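# Press down the marked end of a rocker switch

## Task

Push the marked end of the ivory rocker switch down until it stays down, keeping the switch flat on its base; finish with the robot not in contact with the switch, and with any drink can, parts box or small stack bin still upright.

## Robot and tools

ROBOT. Two arms, left_arm and right_arm, each with six joints in this fixed order: waist, shoulder, elbow, wrist pitch, wrist yaw, wrist roll, followed by a gripper opening. Stated joint ranges (rad): waist -2.618 to 3.054, shoulder 0.000 to 3.142, elbow 0.000 to 3.142, wrist pitch -1.571 to 1.571, wrist yaw -1.571 to 1.571, wrist roll -2.094 to 2.094. The true end of a joint may differ from these by up to 0.059 rad either way. The fingers point along the gripper's +z axis and close along its y axis; the reported hand point sits between the finger pads, roughly 1 cm short of the tips.

FRAME. All hand positions (metres) and orientations (quaternion w,x,y,z) are in the scene frame: origin at table-top height halfway between the two nominal arm bases, +x away from the robot over the table, +z up, left_arm on the +y side. Arm names do not match image sides. Printed hand positions can be a few centimetres off, more when stretched out.

ROW LAYOUT (shared by execute_actions and move). One row is 14 numbers, each in [-1, 1], always for both arms: left_arm's six joint values then its opening, then right_arm's six joint values then its opening. Joint values are offsets, not poses: they are added to the Joint targets that stood when the action (or move) began, not to the previous row. Scale: 1.0 equals 1.202 rad for the waist, 1.258 shoulder, 1.3 elbow, 2.073 wrist pitch, 2.022 for wrist yaw and wrist roll. The opening is absolute: +1 fully open (pads 0.094 m apart), -1 shut. To leave an arm still, send 0 for its joints and repeat its current opening; a 0 opening is a real half-open command.

execute_actions(actions, cameras). actions is a list of actions; each action is a list of up to 15 rows, each row lasting one control step (1/30 s); if fewer than 15 rows are given, the last one is held for the remaining steps. Sending the same offset in a new action moves the joints further again. An action asking any joint to go more than 0.059 rad beyond its stated range is rejected for both arms; a malformed action, or a first action failing that check, rejects the whole call. An empty actions list just reports state and images. cameras picks which images come back: omitted, null or ["all"] gives all, [] gives none; an unknown name invalidates the call.

move(target, speed, blend, opening_speed, blocking, cameras). target is one 14-number row or a list of up to 15 rows; every row's offsets count from the same starting Joint targets. All joints travel in step, so the hand follows a curve, with no obstacle avoidance. speed is the peak joint speed in rad/s for the joint with the longest way, 0.01 to 2 (default 0.5), one value or one per target. blend (rad) rounds corners between listed targets; 0 stops at each. opening_speed (per second on the -1..+1 scale, at least 0.2) ramps the fingers gradually; the first target's openings are sent at the start, later ones on arrival after the arms come to rest. blocking=false returns after about 0.5 s while the move continues. The result adds a move: line (done, off_target, moving, held, fault), limits=held if steps were withheld, and the farthest-off joint per arm. Being done says nothing about contact.

wait(seconds 0 to 10, cameras) lets time pass with the last commands held; a running move keeps going. stop(cameras) brakes a running move to rest. zoom_image(camera, region) gives a sharper crop of cam_head_left or cam_head_right; region is [x0, y0, x1, y1] in image pixels from the top-left, no larger than 504 by 504. finished_scene(scene) ends the current scene irreversibly; pass this scene's number.

RESULTS. Joint positions and Joint velocities list each arm's joints (rad, rad/s) then pad gap (m). Joint targets are what your next offsets count from. grip_measured is the measured opening on the command scale. Joint torques follow the joint order, include gravity and noise, and joints 1 to 3 flip sign past ±28 N m. Tool commands shows current gripper commands. Step readings list joint angles at some steps after execute_actions. joint sent to its limit means a joint was clipped at its end; joint command not followed means the clearance check changed targets. MOTOR HOT appears at 75 °C; at 90 °C an OVER-TEMPERATURE FAULT folds that arm and it stays idle; at 100 °C it goes limp.

MOTION LIMITS. Each control step keeps a joint target within a lead of its measured angle (0.202 waist, 0.258 shoulder, 0.3 elbow, 0.573 wrist pitch, 0.522 wrist yaw and roll), so big offsets need several actions; tiny ones may not move at all. If targets would put a hand over 200 mm from where it is, that arm's targets are scaled back.

CAMERAS. cam_head_left and cam_head_right, both 896x504, looking down at the table from about 1.05 m up; calibration (K, distortion, T_world_to_cam) is supplied and may be off by a couple of degrees and millimetres.

CAUTIONS. Approach the switch end slowly and press only as far as needed; faster motion and aiming deep past contact both hit harder. After the press, lift clear so nothing touches the switch. Do not knock over the can, box or bin, drop anything or push anything off the table, and keep the arms from striking each other. Pushing into something unreachable or holding an outstretched pose heats motors; to end a push, command targets back past the measured positions.

Each tool is called as name([rows], argument=value, ...), one row to a line, values as JSON.

## Session

execute_actions(actions=[])

Scene clock: 0.00 s.
left_arm: end_effector_position=(+0.4286, +0.2967, +0.1025) grip_measured=+1.000 end_effector_quat_wxyz=(+0.594, -0.058, +0.801, +0.043) | right_arm: end_effector_position=(+0.4064, -0.2592, +0.1034) grip_measured=+1.000 end_effector_quat_wxyz=(+0.590, +0.008, +0.807, -0.016)
Joint positions: left_arm=[0.015 1.55 0.343 0.908 -0.141 -0.044 0.094] | right_arm=[-0.012 1.559 0.377 0.875 -0.004 -0.019 0.094]
Joint velocities: within noise
Joint torques (N m): no reading
Heat: left arm: 25 °C; right arm: 29 °C.
Joint targets: left_arm=[0.015 1.542 0.351 0.915 -0.142 -0.045] | right_arm=[-0.012 1.553 0.382 0.874 -0.004 -0.019]
Tool commands: left_gripper/opening=+1.0 right_gripper/opening=+1.0

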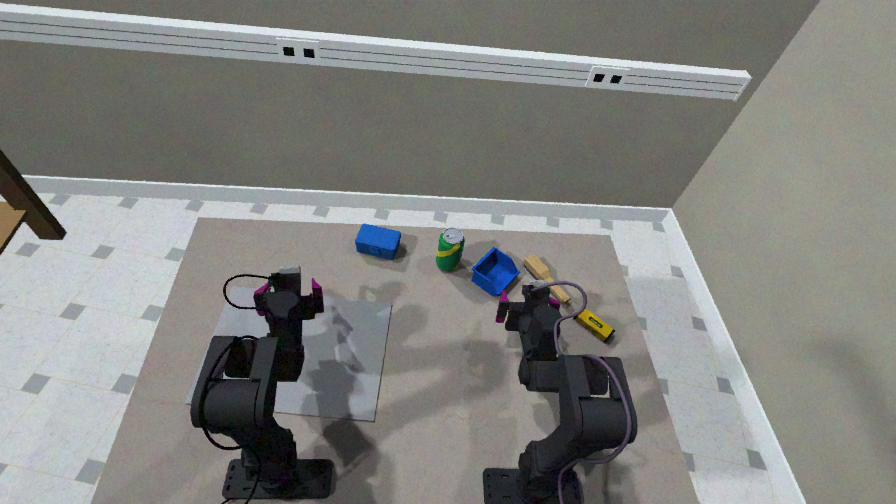

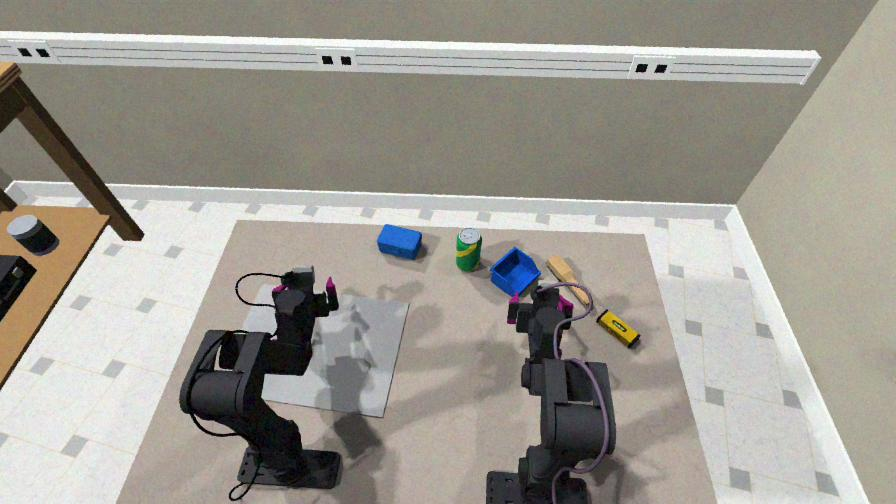

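zoom_image(camera="cam_head_left", region=[180, 210, 420, 430])

zoom_image(camera="cam_head_left", region=[420, 210, 660, 400])

zoom_image(camera="cam_head_right", region=[440, 210, 680, 400])

Scaled by 2.100 from the camera's 896x504 image, which has a finer 1280x720 frame.

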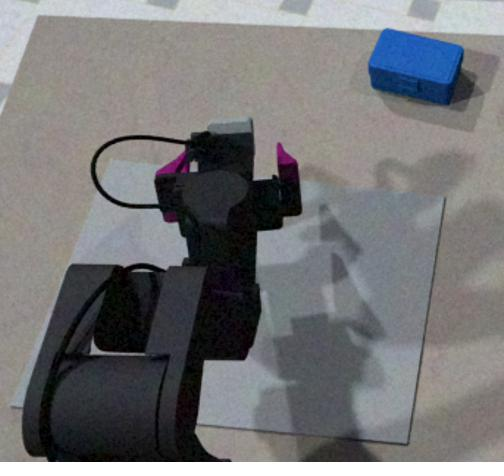

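Scaled by 2.100 from the camera's 896x504 image, which has a finer 1280x720 frame.

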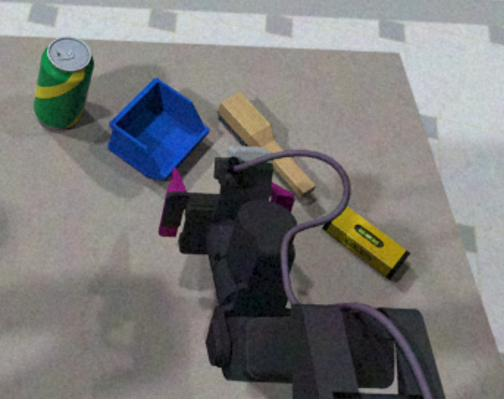

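Scaled by 2.100 from the camera's 896x504 image, which has a finer 1280x720 frame.

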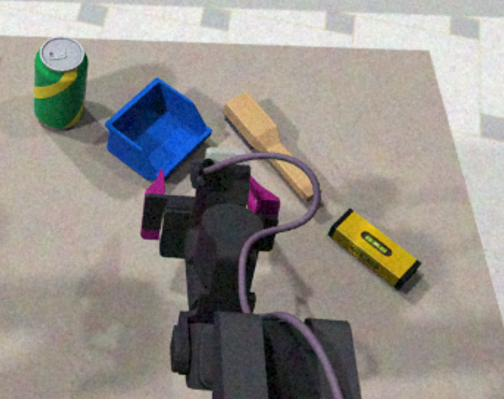

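move(target=[0.582, -0.278, 0, 0, 0, 0, 1, -0.582, -0.278, 0, 0, 0, 0, 1], speed=0.7)

Scene clock: 20.20 s.
left_arm: end_effector_position=(+0.3095, +0.5330, +0.2269) grip_measured=+1.000 end_effector_quat_wxyz=(+0.666, -0.296, +0.627, +0.275) | right_arm: end_effector_position=(+0.2911, -0.5021, +0.2310) grip_measured=+1.000 end_effector_quat_wxyz=(+0.668, +0.244, +0.652, -0.264)
Joint positions: left_arm=[0.709 1.213 0.343 0.908 -0.142 -0.044 0.094] | right_arm=[-0.708 1.221 0.377 0.875 -0.005 -0.019 0.094]
Joint torques (N m): left_arm=[0.4 -4.71 8.16 2.24 0.02 -0.01] | right_arm=[-0.31 -3.95 7.54 2.06 -0.01 -0.02]
Joint targets: left_arm=[0.714 1.192 0.351 0.915 -0.142 -0.045] | right_arm=[-0.712 1.203 0.382 0.874 -0.004 -0.019]
move: done

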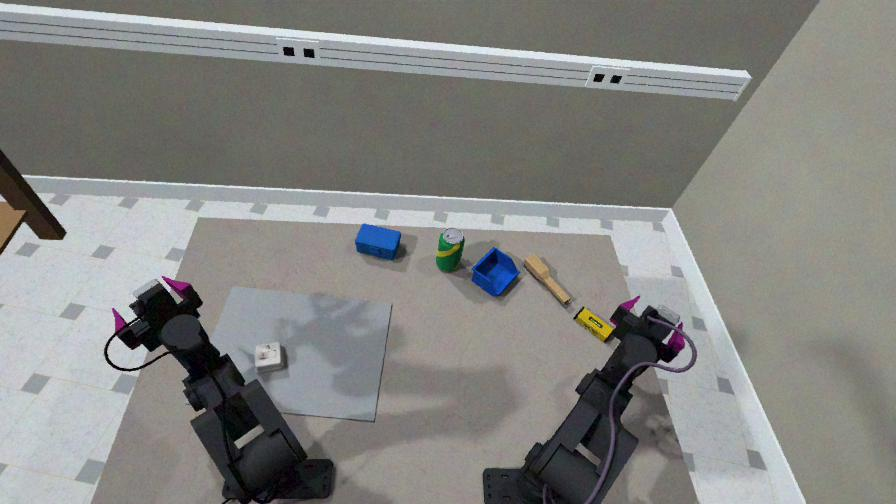

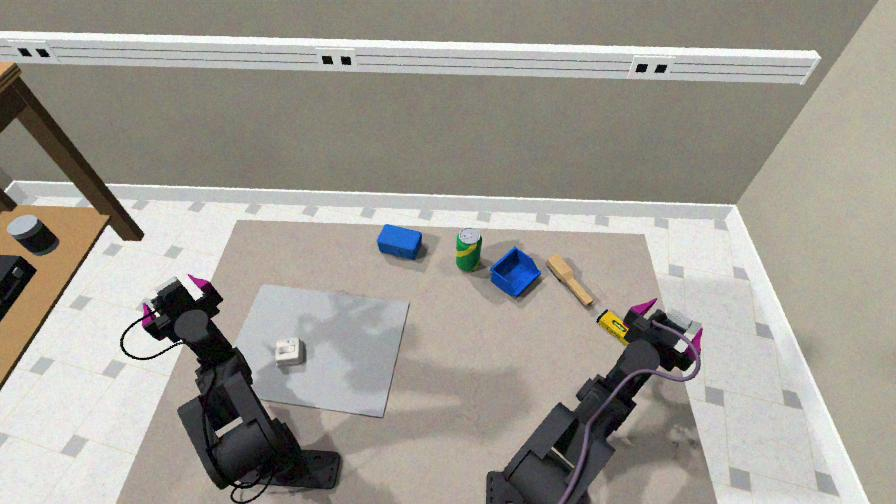

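The switch was hidden under the left arm. Let me zoom in on it.

zoom_image(camera="cam_head_left", region=[235, 320, 305, 390])

zoom_image(camera="cam_head_right", region=[255, 315, 325, 385])

Scaled by 7.200 from the camera's 896x504 image, which has a finer 1280x720 frame.

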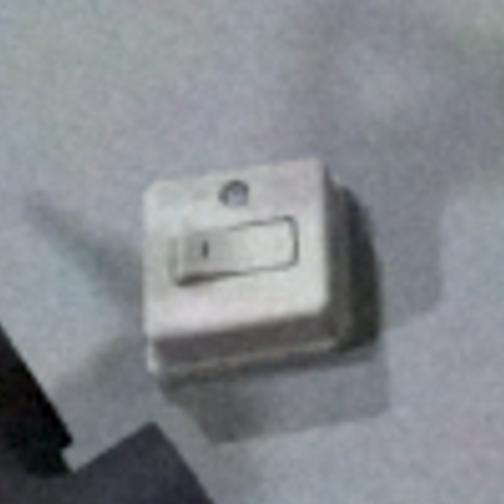

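Scaled by 7.200 from the camera's 896x504 image, which has a finer 1280x720 frame.

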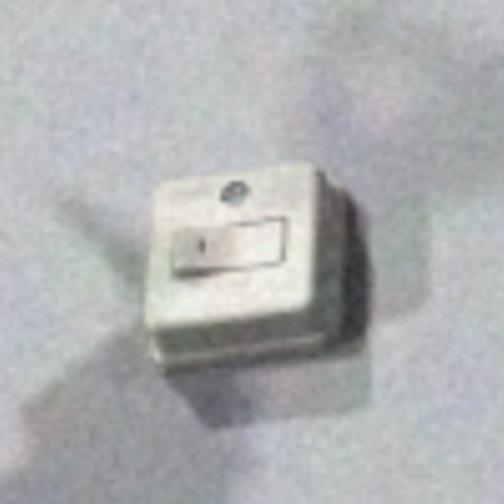

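zoom_image(camera="cam_head_left", region=[90, 260, 250, 420])

zoom_image(camera="cam_head_right", region=[580, 280, 720, 420])

Scaled by 3.150 from the camera's 896x504 image, which has a finer 1280x720 frame.

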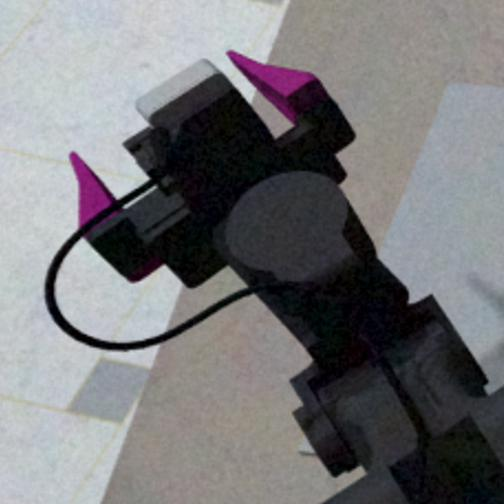

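Scaled by 3.600 from the camera's 896x504 image, which has a finer 1280x720 frame.

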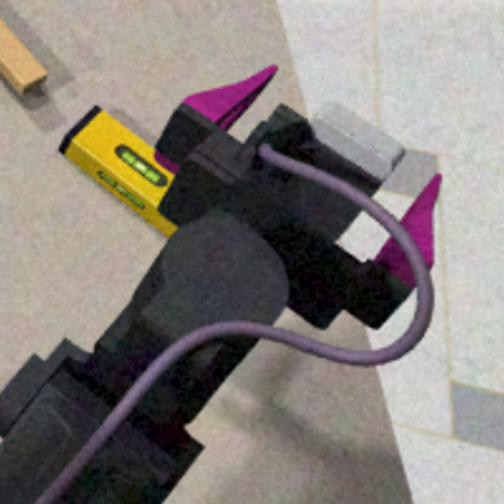

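zoom_image(camera="cam_head_right", region=[110, 250, 250, 390])

zoom_image(camera="cam_head_left", region=[560, 270, 700, 410])

Scaled by 3.600 from the camera's 896x504 image, which has a finer 1280x720 frame.

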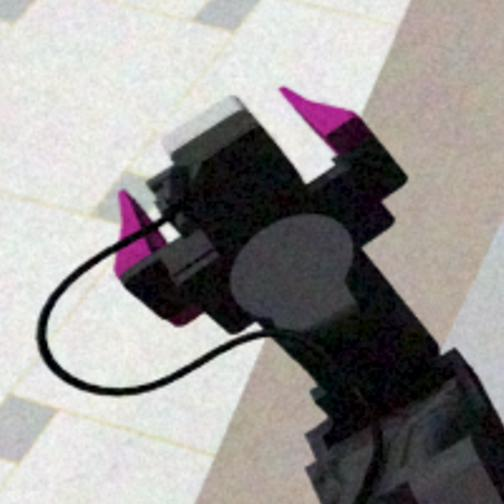

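Scaled by 3.600 from the camera's 896x504 image, which has a finer 1280x720 frame.

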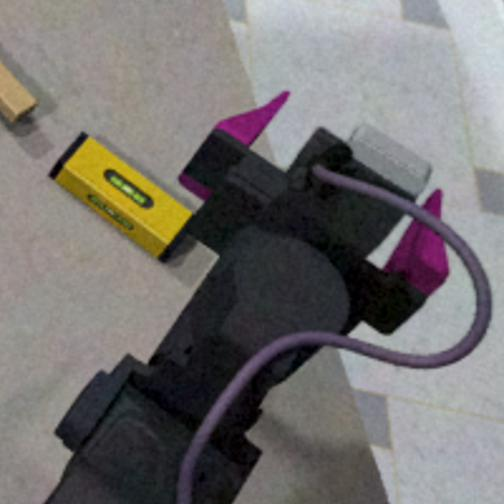

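move(target=[-0.3378, 0.1693, 0.6915, -1.0, 0.0702, 0.0223, -1, 0, 0, 0, 0, 0, 0, 1], speed=0.8)

Scene clock: 68.47 s.
left_arm: end_effector_position=(+0.3079, +0.3581, +0.1556) grip_measured=-0.995 end_effector_quat_wxyz=(+0.123, -0.152, +0.980, +0.023) | right_arm: end_effector_position=(+0.2911, -0.5021, +0.2310) grip_measured=+1.000 end_effector_quat_wxyz=(+0.668, +0.244, +0.652, -0.264)
Joint positions: left_arm=[0.313 1.393 1.223 -1.15 -0.011 -0.01 0] | right_arm=[-0.708 1.221 0.377 0.875 -0.005 -0.019 0.094]
Joint torques (N m): left_arm=[-0.57 -3.26 9.83 0.95 0.14 0.08] | right_arm=[-0.29 -3.95 7.58 2.06 -0.01 -0.03]
Heat: left arm: 32 °C; right arm: 34 °C.
Joint targets: left_arm=[0.308 1.405 1.251 -1.158 0.000 0.000] | right_arm=[-0.712 1.203 0.382 0.874 -0.004 -0.019]
move: done

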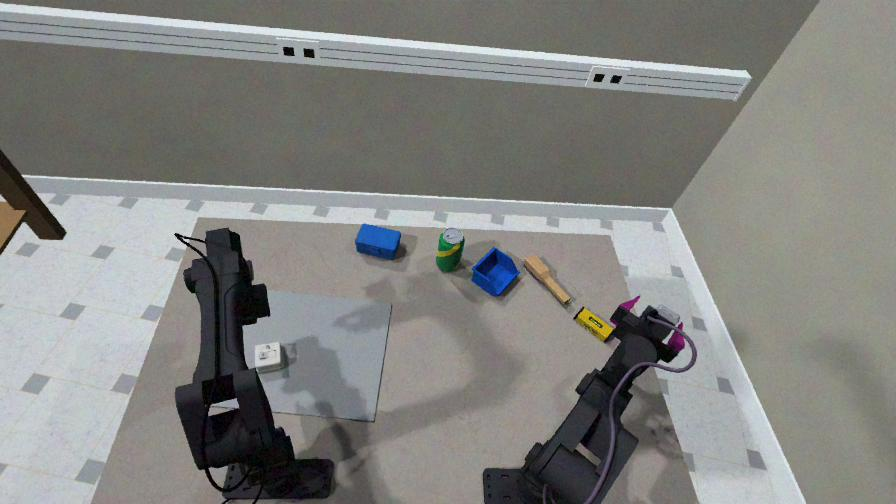

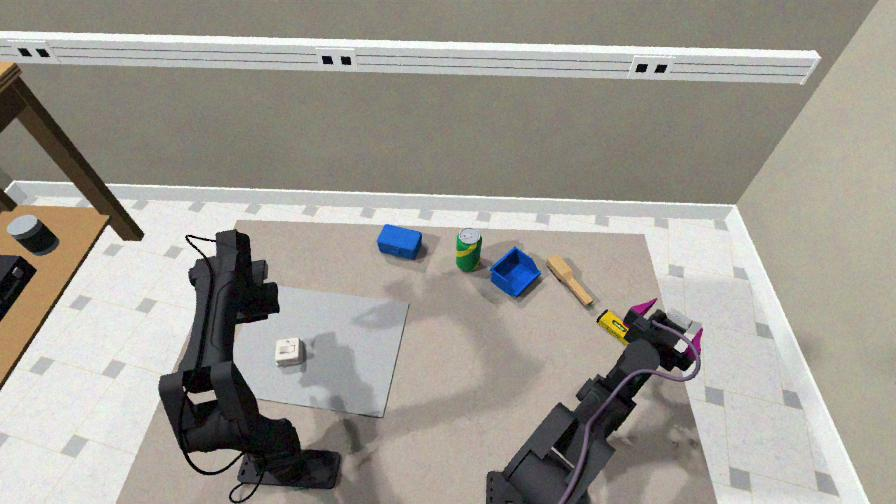

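move(target=[-0.0042, 0.1868, -0.0123, -0.0743, 0.0054, 0.0049, -1, 0, 0, 0, 0, 0, 0, 1], speed=0.4)

Scene clock: 87.83 s.
left_arm: end_effector_position=(+0.2749, +0.3452, +0.0951) grip_measured=-0.995 end_effector_quat_wxyz=(-0.066, -0.146, +0.987, -0.010) | right_arm: end_effector_position=(+0.2911, -0.5021, +0.2310) grip_measured=+1.000 end_effector_quat_wxyz=(+0.668, +0.244, +0.652, -0.264)
Joint positions: left_arm=[0.31 1.629 1.227 -1.302 0 0 0] | right_arm=[-0.708 1.221 0.377 0.875 -0.005 -0.019 0.094]
Joint torques (N m): left_arm=[-0.62 -4.98 7.17 0.17 0.14 0.08] | right_arm=[-0.31 -3.93 7.57 2.06 -0.01 -0.03]
Joint targets: left_arm=[0.303 1.640 1.235 -1.312 0.011 0.010] | right_arm=[-0.712 1.203 0.382 0.874 -0.004 -0.019]
move: done

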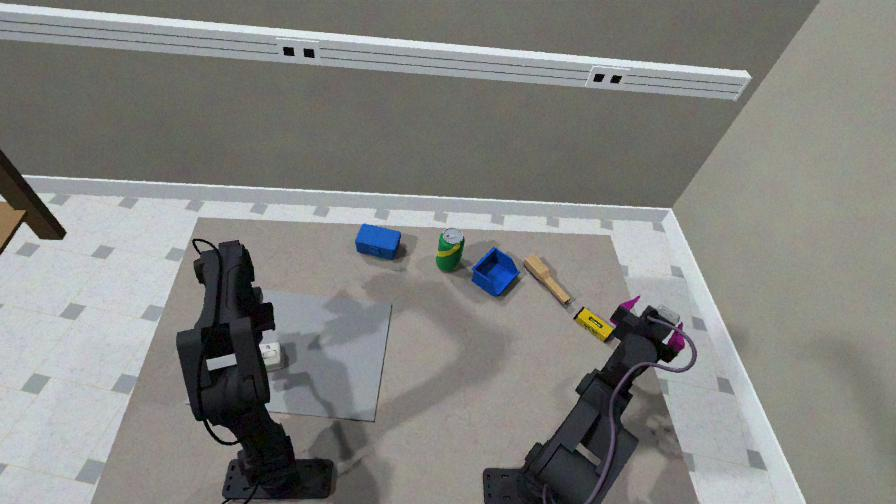

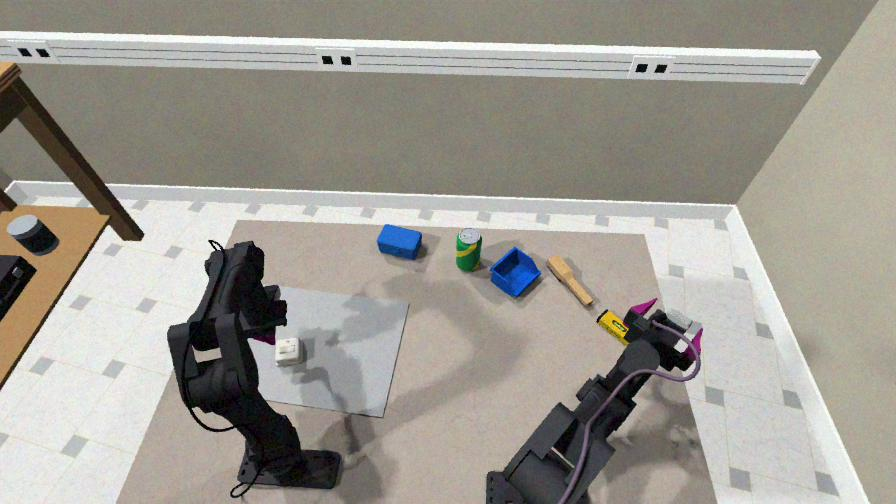

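zoom_image(camera="cam_head_right", region=[240, 300, 320, 380])

zoom_image(camera="cam_head_left", region=[220, 300, 300, 380])

Scaled by 6.300 from the camera's 896x504 image, which has a finer 1280x720 frame.

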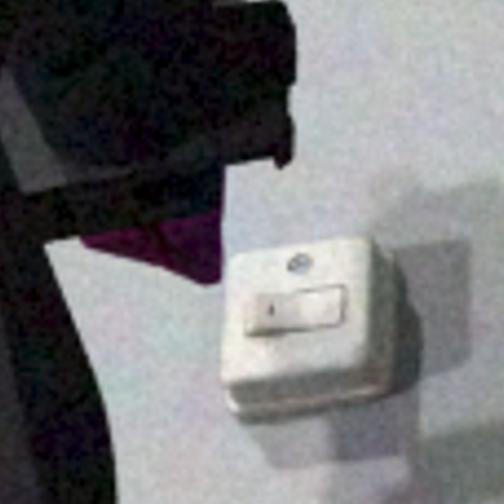

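Scaled by 6.300 from the camera's 896x504 image, which has a finer 1280x720 frame.

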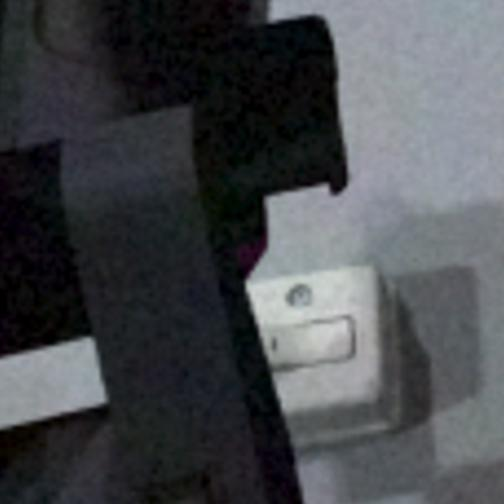

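move(target=[0, 0, 0, 0, 0, 0, -1, 0, 0, 0, 0, 0, 0.777, 1], speed=1.0)

zoom_image(camera="cam_head_right", region=[600, 270, 720, 390])

zoom_image(camera="cam_head_left", region=[580, 270, 700, 390])

Scene clock: 107.40 s.
left_arm: end_effector_position=(+0.2746, +0.3451, +0.0952) grip_measured=-0.995 end_effector_quat_wxyz=(-0.067, -0.146, +0.987, -0.010) | right_arm: end_effector_position=(+0.2911, -0.5021, +0.2310) grip_measured=+1.000 end_effector_quat_wxyz=(+0.658, +0.634, +0.288, +0.286)
Joint positions: left_arm=[0.31 1.629 1.227 -1.303 0 0 0] | right_arm=[-0.708 1.221 0.377 0.875 -0.005 1.554 0.094]
Joint torques (N m): left_arm=[-0.73 -5 7.21 0.19 0.16 0.06] | right_arm=[-0.29 -3.93 7.58 2.06 -0.01 -0.01]
Heat: left arm: 27 °C; right arm: 35 °C.
Joint targets: left_arm=[0.303 1.640 1.235 -1.312 0.011 0.010] | right_arm=[-0.712 1.203 0.382 0.874 -0.004 1.553]
move: done

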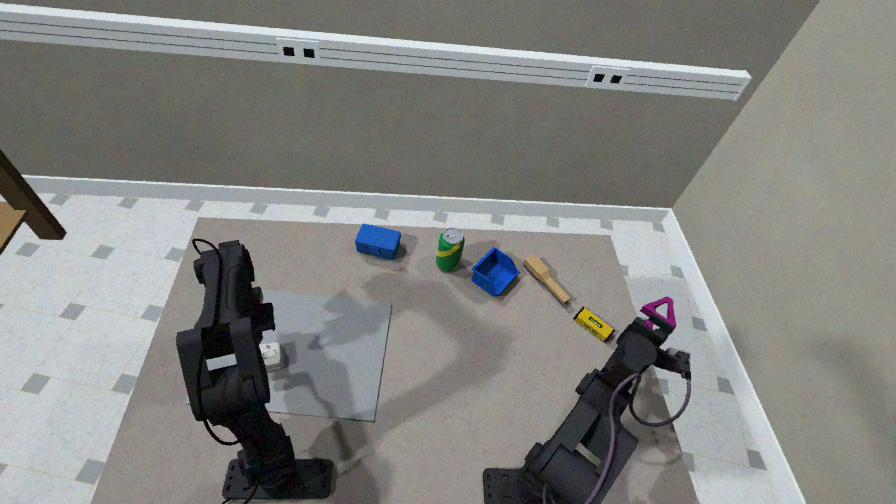

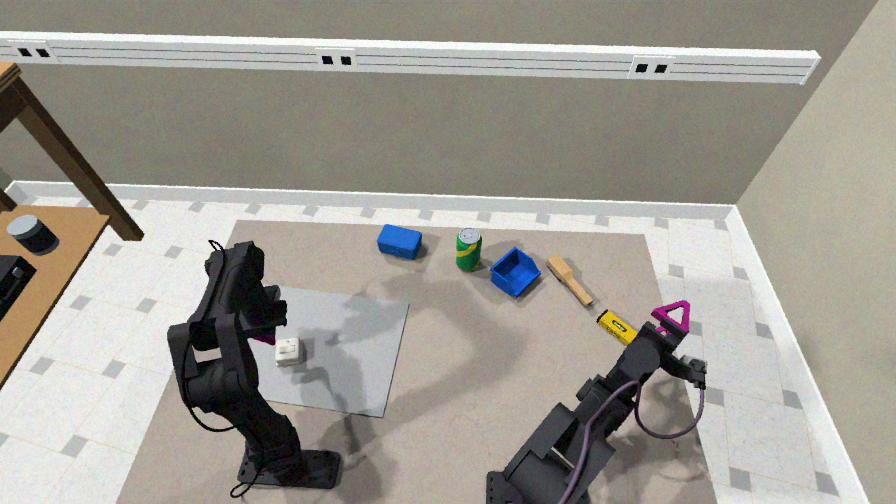

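Scaled by 4.200 from the camera's 896x504 image, which has a finer 1280x720 frame.

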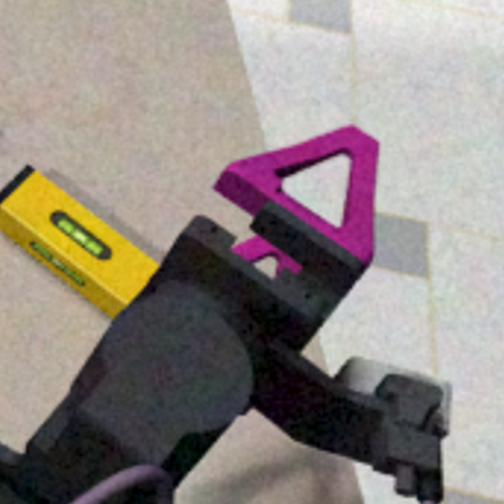

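Scaled by 4.200 from the camera's 896x504 image, which has a finer 1280x720 frame.

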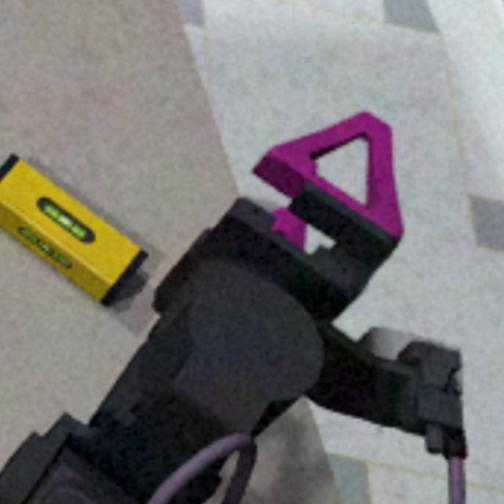

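move(target=[0, -0.0223, -0.1446, 0.1187, 0, 0, -1, 0, 0, 0, 0, 0, 0, 1], speed=0.3)

zoom_image(camera="cam_head_right", region=[240, 300, 320, 380])

zoom_image(camera="cam_head_left", region=[220, 300, 300, 380])

Scene clock: 122.43 s.
left_arm: end_effector_position=(+0.2756, +0.3454, +0.0512) grip_measured=-0.995 end_effector_quat_wxyz=(-0.043, -0.146, +0.988, -0.006) | right_arm: end_effector_position=(+0.2911, -0.5021, +0.2310) grip_measured=+1.000 end_effector_quat_wxyz=(+0.658, +0.634, +0.288, +0.287)
Joint positions: left_arm=[0.31 1.629 1.052 -1.08 0 0 0] | right_arm=[-0.708 1.221 0.377 0.875 -0.005 1.555 0.094]
Joint torques (N m): left_arm=[-0.72 -7.28 5.85 0.52 0.15 0.08] | right_arm=[-0.31 -3.93 7.57 2.06 -0.01 -0.04]
Joint targets: left_arm=[0.303 1.612 1.046 -1.066 0.011 0.010] | right_arm=[-0.712 1.203 0.382 0.874 -0.004 1.553]
move: done

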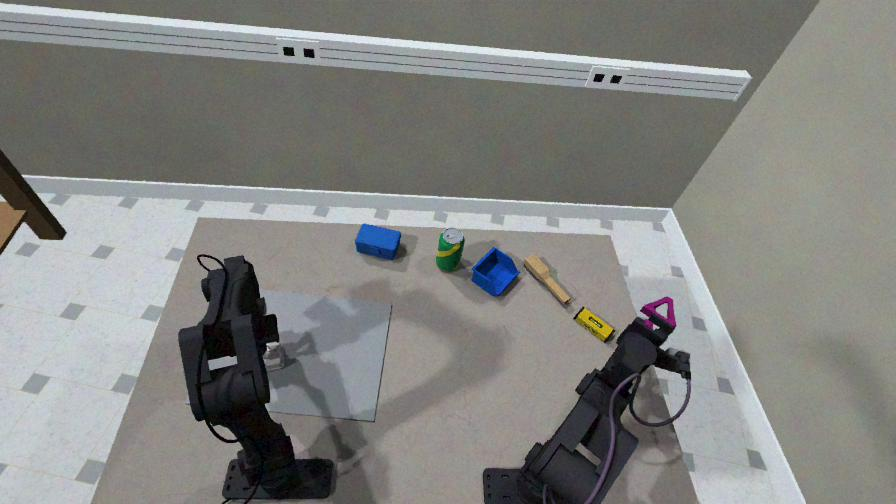

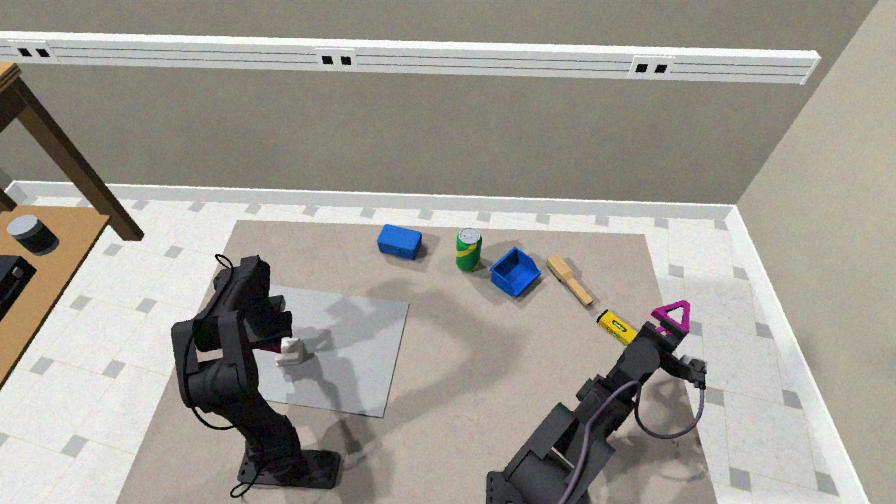

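Scaled by 6.300 from the camera's 896x504 image, which has a finer 1280x720 frame.

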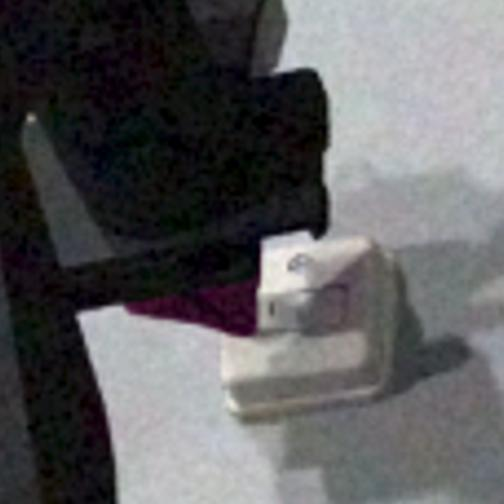

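Scaled by 6.300 from the camera's 896x504 image, which has a finer 1280x720 frame.

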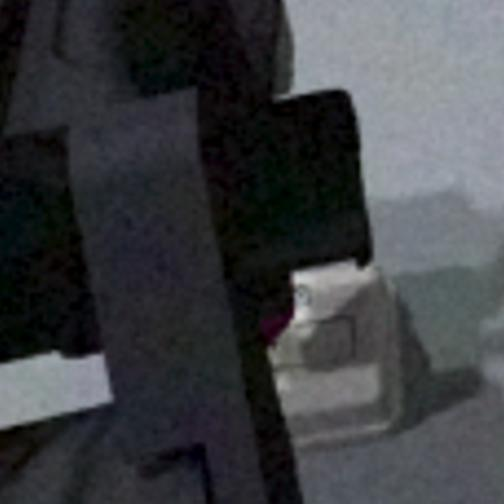

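move(target=[0.01, -0.0191, -0.0415, 0.042, 0, 0, -1, 0, 0, 0, 0, 0, 0, 1], speed=0.15)

zoom_image(camera="cam_head_right", region=[240, 300, 320, 380])

zoom_image(camera="cam_head_left", region=[220, 300, 300, 380])

Scene clock: 130.23 s.
left_arm: end_effector_position=(+0.2758, +0.3455, +0.0428) grip_measured=-0.995 end_effector_quat_wxyz=(-0.029, -0.146, +0.989, -0.004) | right_arm: end_effector_position=(+0.2911, -0.5021, +0.2310) grip_measured=+1.000 end_effector_quat_wxyz=(+0.658, +0.634, +0.288, +0.287)
Joint positions: left_arm=[0.31 1.615 1.003 -1.018 0 0 0] | right_arm=[-0.708 1.221 0.377 0.875 -0.005 1.555 0.094]
Joint torques (N m): left_arm=[0.35 -7.88 5.24 0.8 0.15 0.04] | right_arm=[-0.31 -3.93 7.57 2.06 -0.01 -0.04]
Joint targets: left_arm=[0.315 1.588 0.993 -0.979 0.011 0.010] | right_arm=[-0.712 1.203 0.382 0.874 -0.004 1.553]
move: off_target (left_arm); left_arm: the wrist pitch is farthest, 0.039 rad from its target

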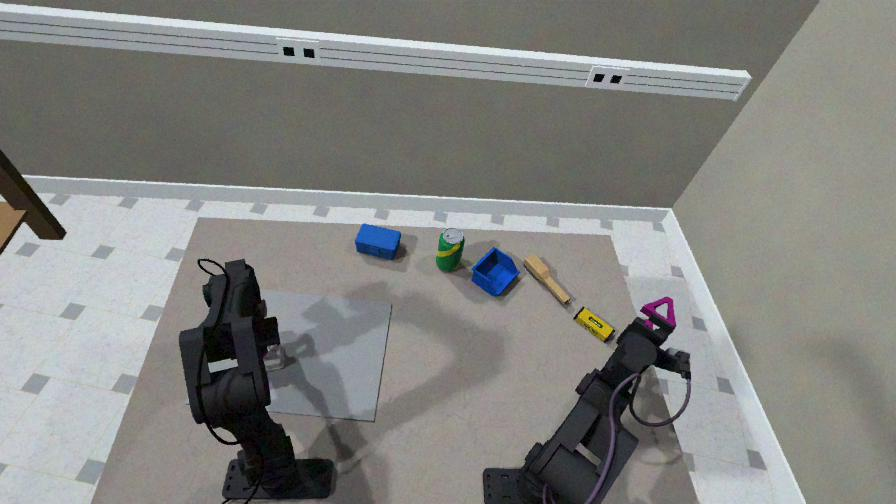

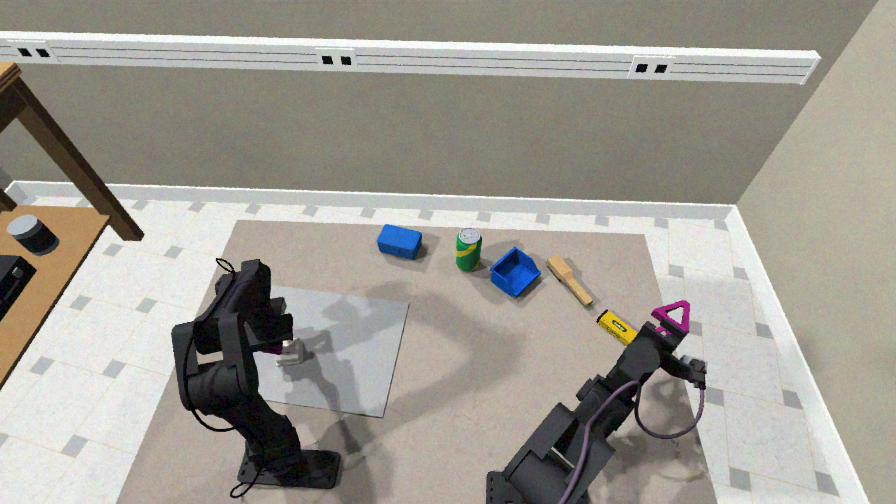

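Scaled by 6.300 from the camera's 896x504 image, which has a finer 1280x720 frame.

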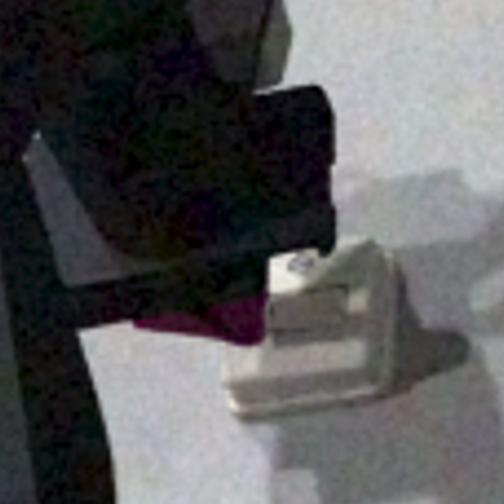

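Scaled by 6.300 from the camera's 896x504 image, which has a finer 1280x720 frame.

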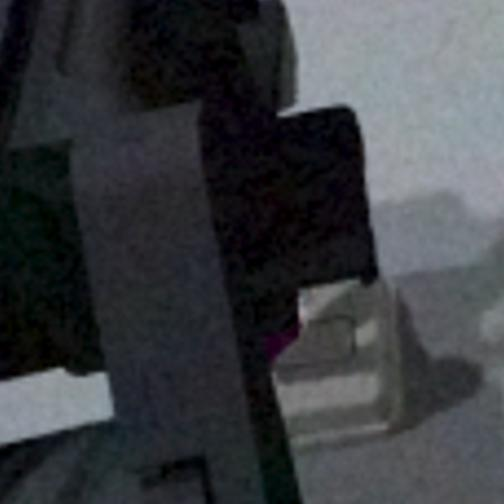

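move(target=[0.0092, -0.0032, -0.0092, 0.0183, 0, 0, -1, 0, 0, 0, 0, 0, 0, 1], speed=0.1)

zoom_image(camera="cam_head_right", region=[250, 320, 310, 380])

Scene clock: 138.23 s.
left_arm: end_effector_position=(+0.2755, +0.3470, +0.0426) grip_measured=-0.995 end_effector_quat_wxyz=(-0.023, -0.150, +0.988, -0.005) | right_arm: end_effector_position=(+0.2911, -0.5021, +0.2310) grip_measured=+1.000 end_effector_quat_wxyz=(+0.658, +0.634, +0.288, +0.287)
Joint positions: left_arm=[0.319 1.605 0.993 -1.005 0.003 0 0] | right_arm=[-0.708 1.221 0.377 0.875 -0.005 1.555 0.094]
Joint torques (N m): left_arm=[0.58 -7.39 5.2 1.09 0.09 0.1] | right_arm=[-0.31 -3.93 7.58 2.06 -0.01 -0.04]
Joint targets: left_arm=[0.326 1.584 0.981 -0.941 0.011 0.010] | right_arm=[-0.712 1.203 0.382 0.874 -0.004 1.553]
move: off_target (left_arm); left_arm: the wrist pitch is farthest, 0.064 rad from its target

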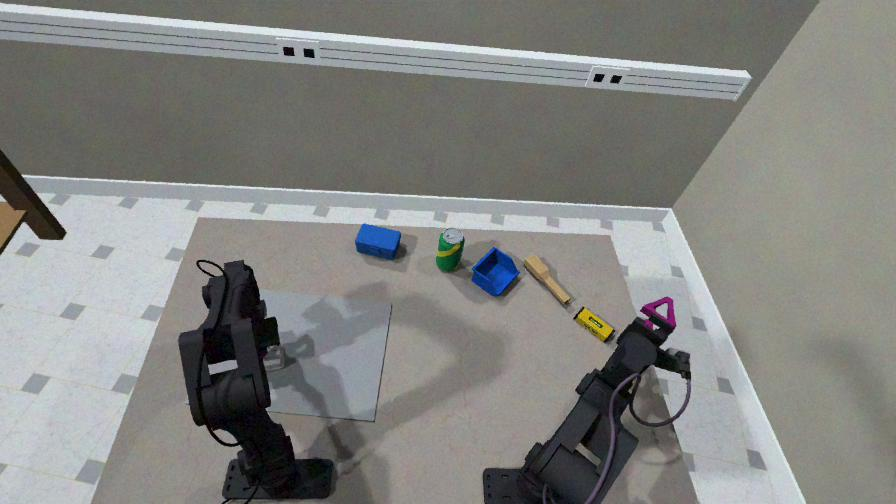

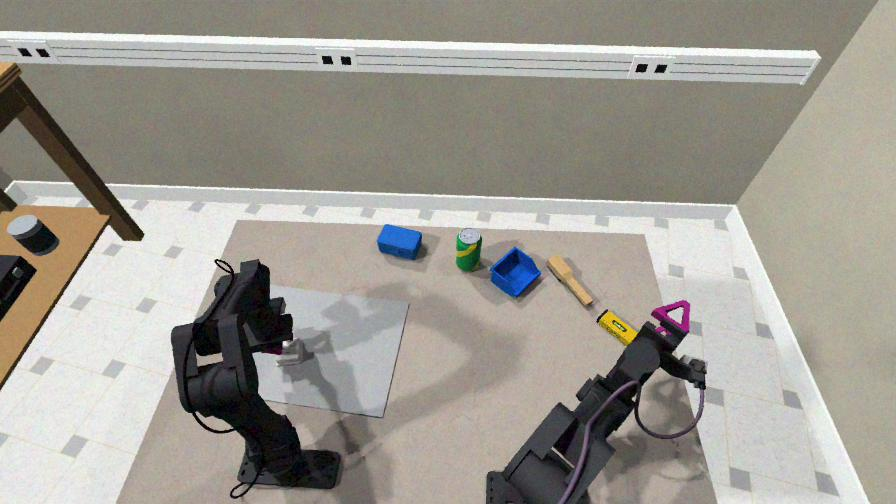

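Scaled by 8.400 from the camera's 896x504 image, which has a finer 1280x720 frame.

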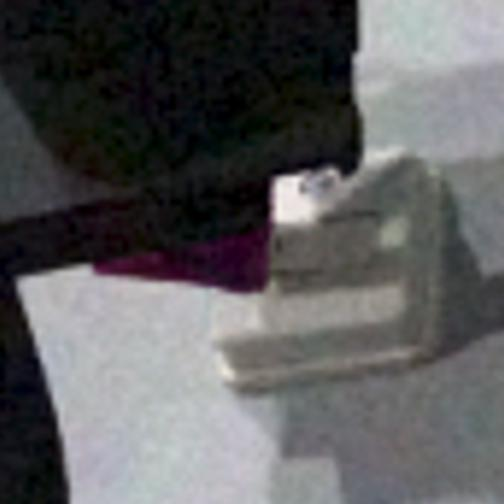

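move(target=[0, 0, 0.03, -0.0236, 0, 0, -1, 0, 0, 0, 0, 0, 0, 1], speed=0.1)

zoom_image(camera="cam_head_right", region=[250, 320, 310, 380])

Scene clock: 146.47 s.
left_arm: end_effector_position=(+0.2758, +0.3471, +0.0430) grip_measured=-0.995 end_effector_quat_wxyz=(-0.023, -0.150, +0.988, -0.005) | right_arm: end_effector_position=(+0.2911, -0.5021, +0.2310) grip_measured=+1.000 end_effector_quat_wxyz=(+0.658, +0.634, +0.288, +0.287)
Joint positions: left_arm=[0.319 1.605 0.995 -1.007 0.003 0 0] | right_arm=[-0.708 1.221 0.377 0.875 -0.005 1.555 0.094]
Joint torques (N m): left_arm=[0.68 -7.3 8.8 0.66 0.08 0.09] | right_arm=[-0.31 -3.95 7.57 2.06 -0.01 -0.04]
Joint targets: left_arm=[0.326 1.584 1.020 -0.990 0.011 0.010] | right_arm=[-0.712 1.203 0.382 0.874 -0.004 1.553]
move: done

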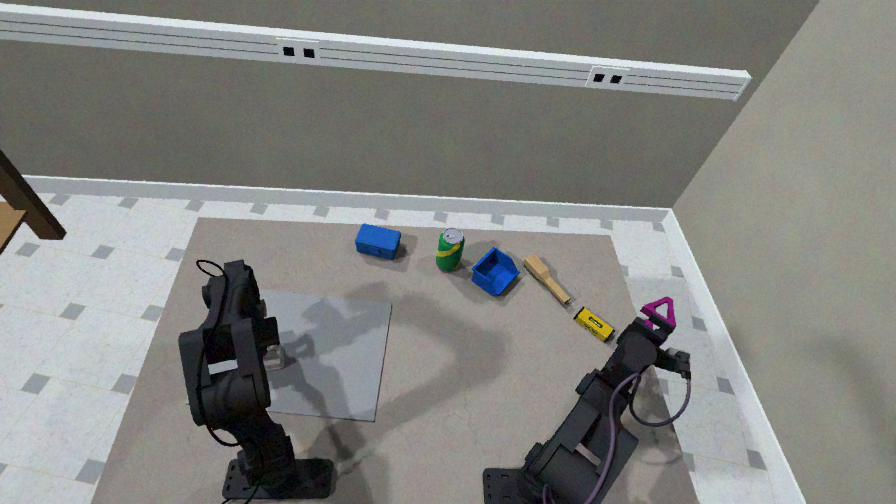

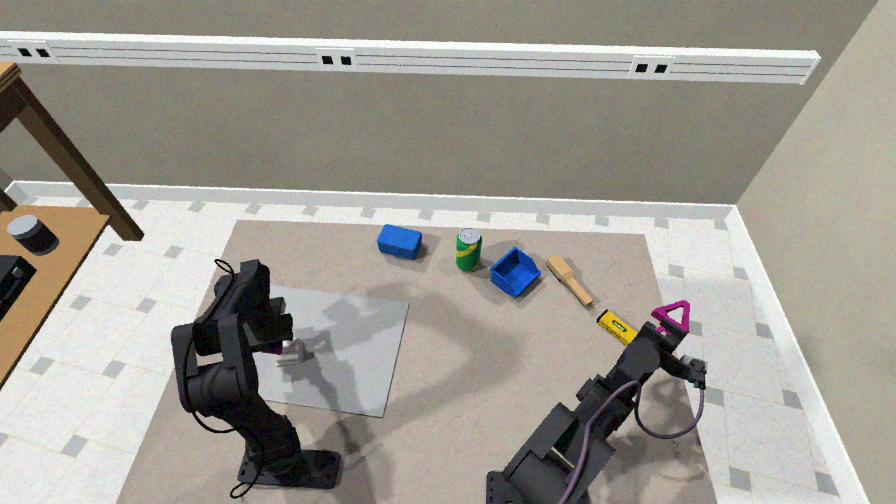

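Scaled by 8.400 from the camera's 896x504 image, which has a finer 1280x720 frame.

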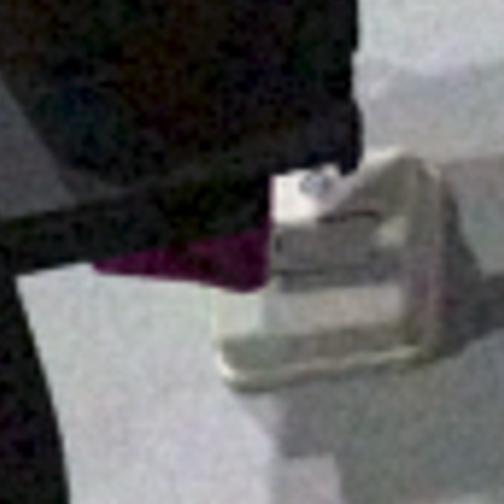

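move(target=[0, 0, 0.02, 0, 0, 0, -1, 0, 0, 0, 0, 0, 0, 1], speed=0.1, cameras=["cam_head_right"])

zoom_image(camera="cam_head_right", region=[250, 320, 310, 380])

Scene clock: 149.23 s.
left_arm: end_effector_position=(+0.2851, +0.3499, +0.0489) grip_measured=-0.995 end_effector_quat_wxyz=(-0.008, -0.150, +0.989, -0.003) | right_arm: end_effector_position=(+0.2911, -0.5021, +0.2310) grip_measured=+1.000 end_effector_quat_wxyz=(+0.658, +0.634, +0.288, +0.287)
Joint positions: left_arm=[0.319 1.605 1.021 -1.003 0.003 0 0] | right_arm=[-0.708 1.221 0.377 0.875 -0.005 1.555 0.094]
Joint torques (N m): left_arm=[0.57 -7.42 8.92 0.65 0.11 0.08] | right_arm=[-0.31 -3.95 7.57 2.06 -0.01 -0.04]
Joint targets: left_arm=[0.326 1.584 1.046 -0.990 0.011 0.010] | right_arm=[-0.712 1.203 0.382 0.874 -0.004 1.553]
move: done
Images, in order: cam_head_right.

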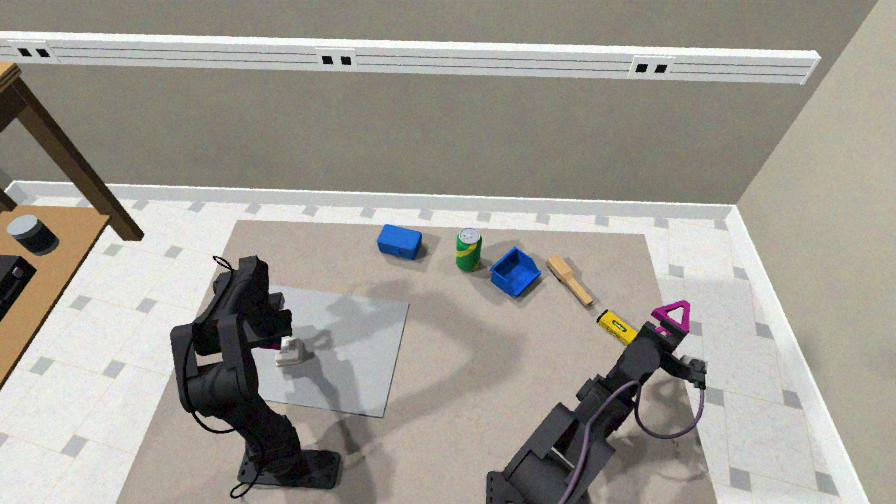

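Scaled by 8.400 from the camera's 896x504 image, which has a finer 1280x720 frame.

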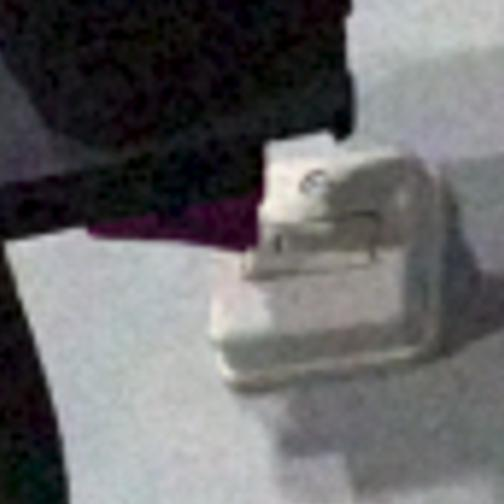

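move(target=[0, 0.0525, 0, 0, 0, 0, -1, 0, 0, 0, 0, 0, 0, 1], speed=0.06, cameras=["cam_head_right"])

zoom_image(camera="cam_head_right", region=[250, 320, 310, 380])

Scene clock: 152.73 s.
left_arm: end_effector_position=(+0.2839, +0.3496, +0.0431) grip_measured=-0.995 end_effector_quat_wxyz=(-0.020, -0.150, +0.989, -0.005) | right_arm: end_effector_position=(+0.2911, -0.5021, +0.2310) grip_measured=+1.000 end_effector_quat_wxyz=(+0.658, +0.634, +0.288, +0.287)
Joint positions: left_arm=[0.319 1.631 1.022 -1.002 0.003 0 0] | right_arm=[-0.708 1.221 0.377 0.875 -0.005 1.555 0.094]
Joint torques (N m): left_arm=[0.62 -4.37 8.65 0.57 0.11 0.07] | right_arm=[-0.29 -3.95 7.57 2.06 -0.01 -0.05]
Joint targets: left_arm=[0.326 1.650 1.046 -0.990 0.011 0.010] | right_arm=[-0.712 1.203 0.382 0.874 -0.004 1.553]
move: done
Images, in order: cam_head_right.

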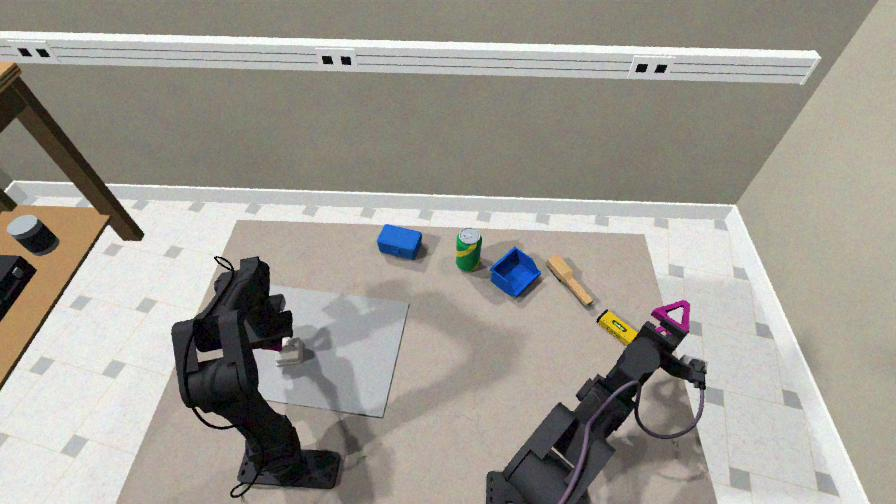

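Scaled by 8.400 from the camera's 896x504 image, which has a finer 1280x720 frame.

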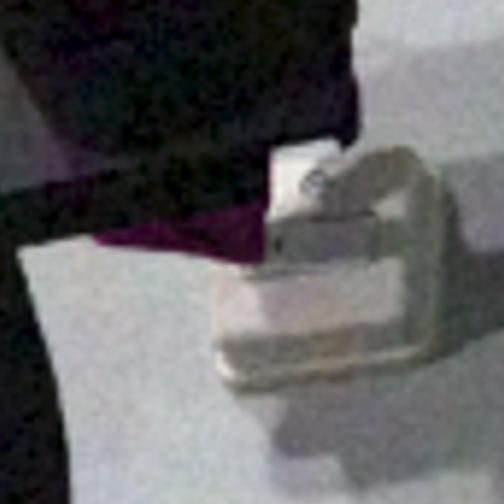

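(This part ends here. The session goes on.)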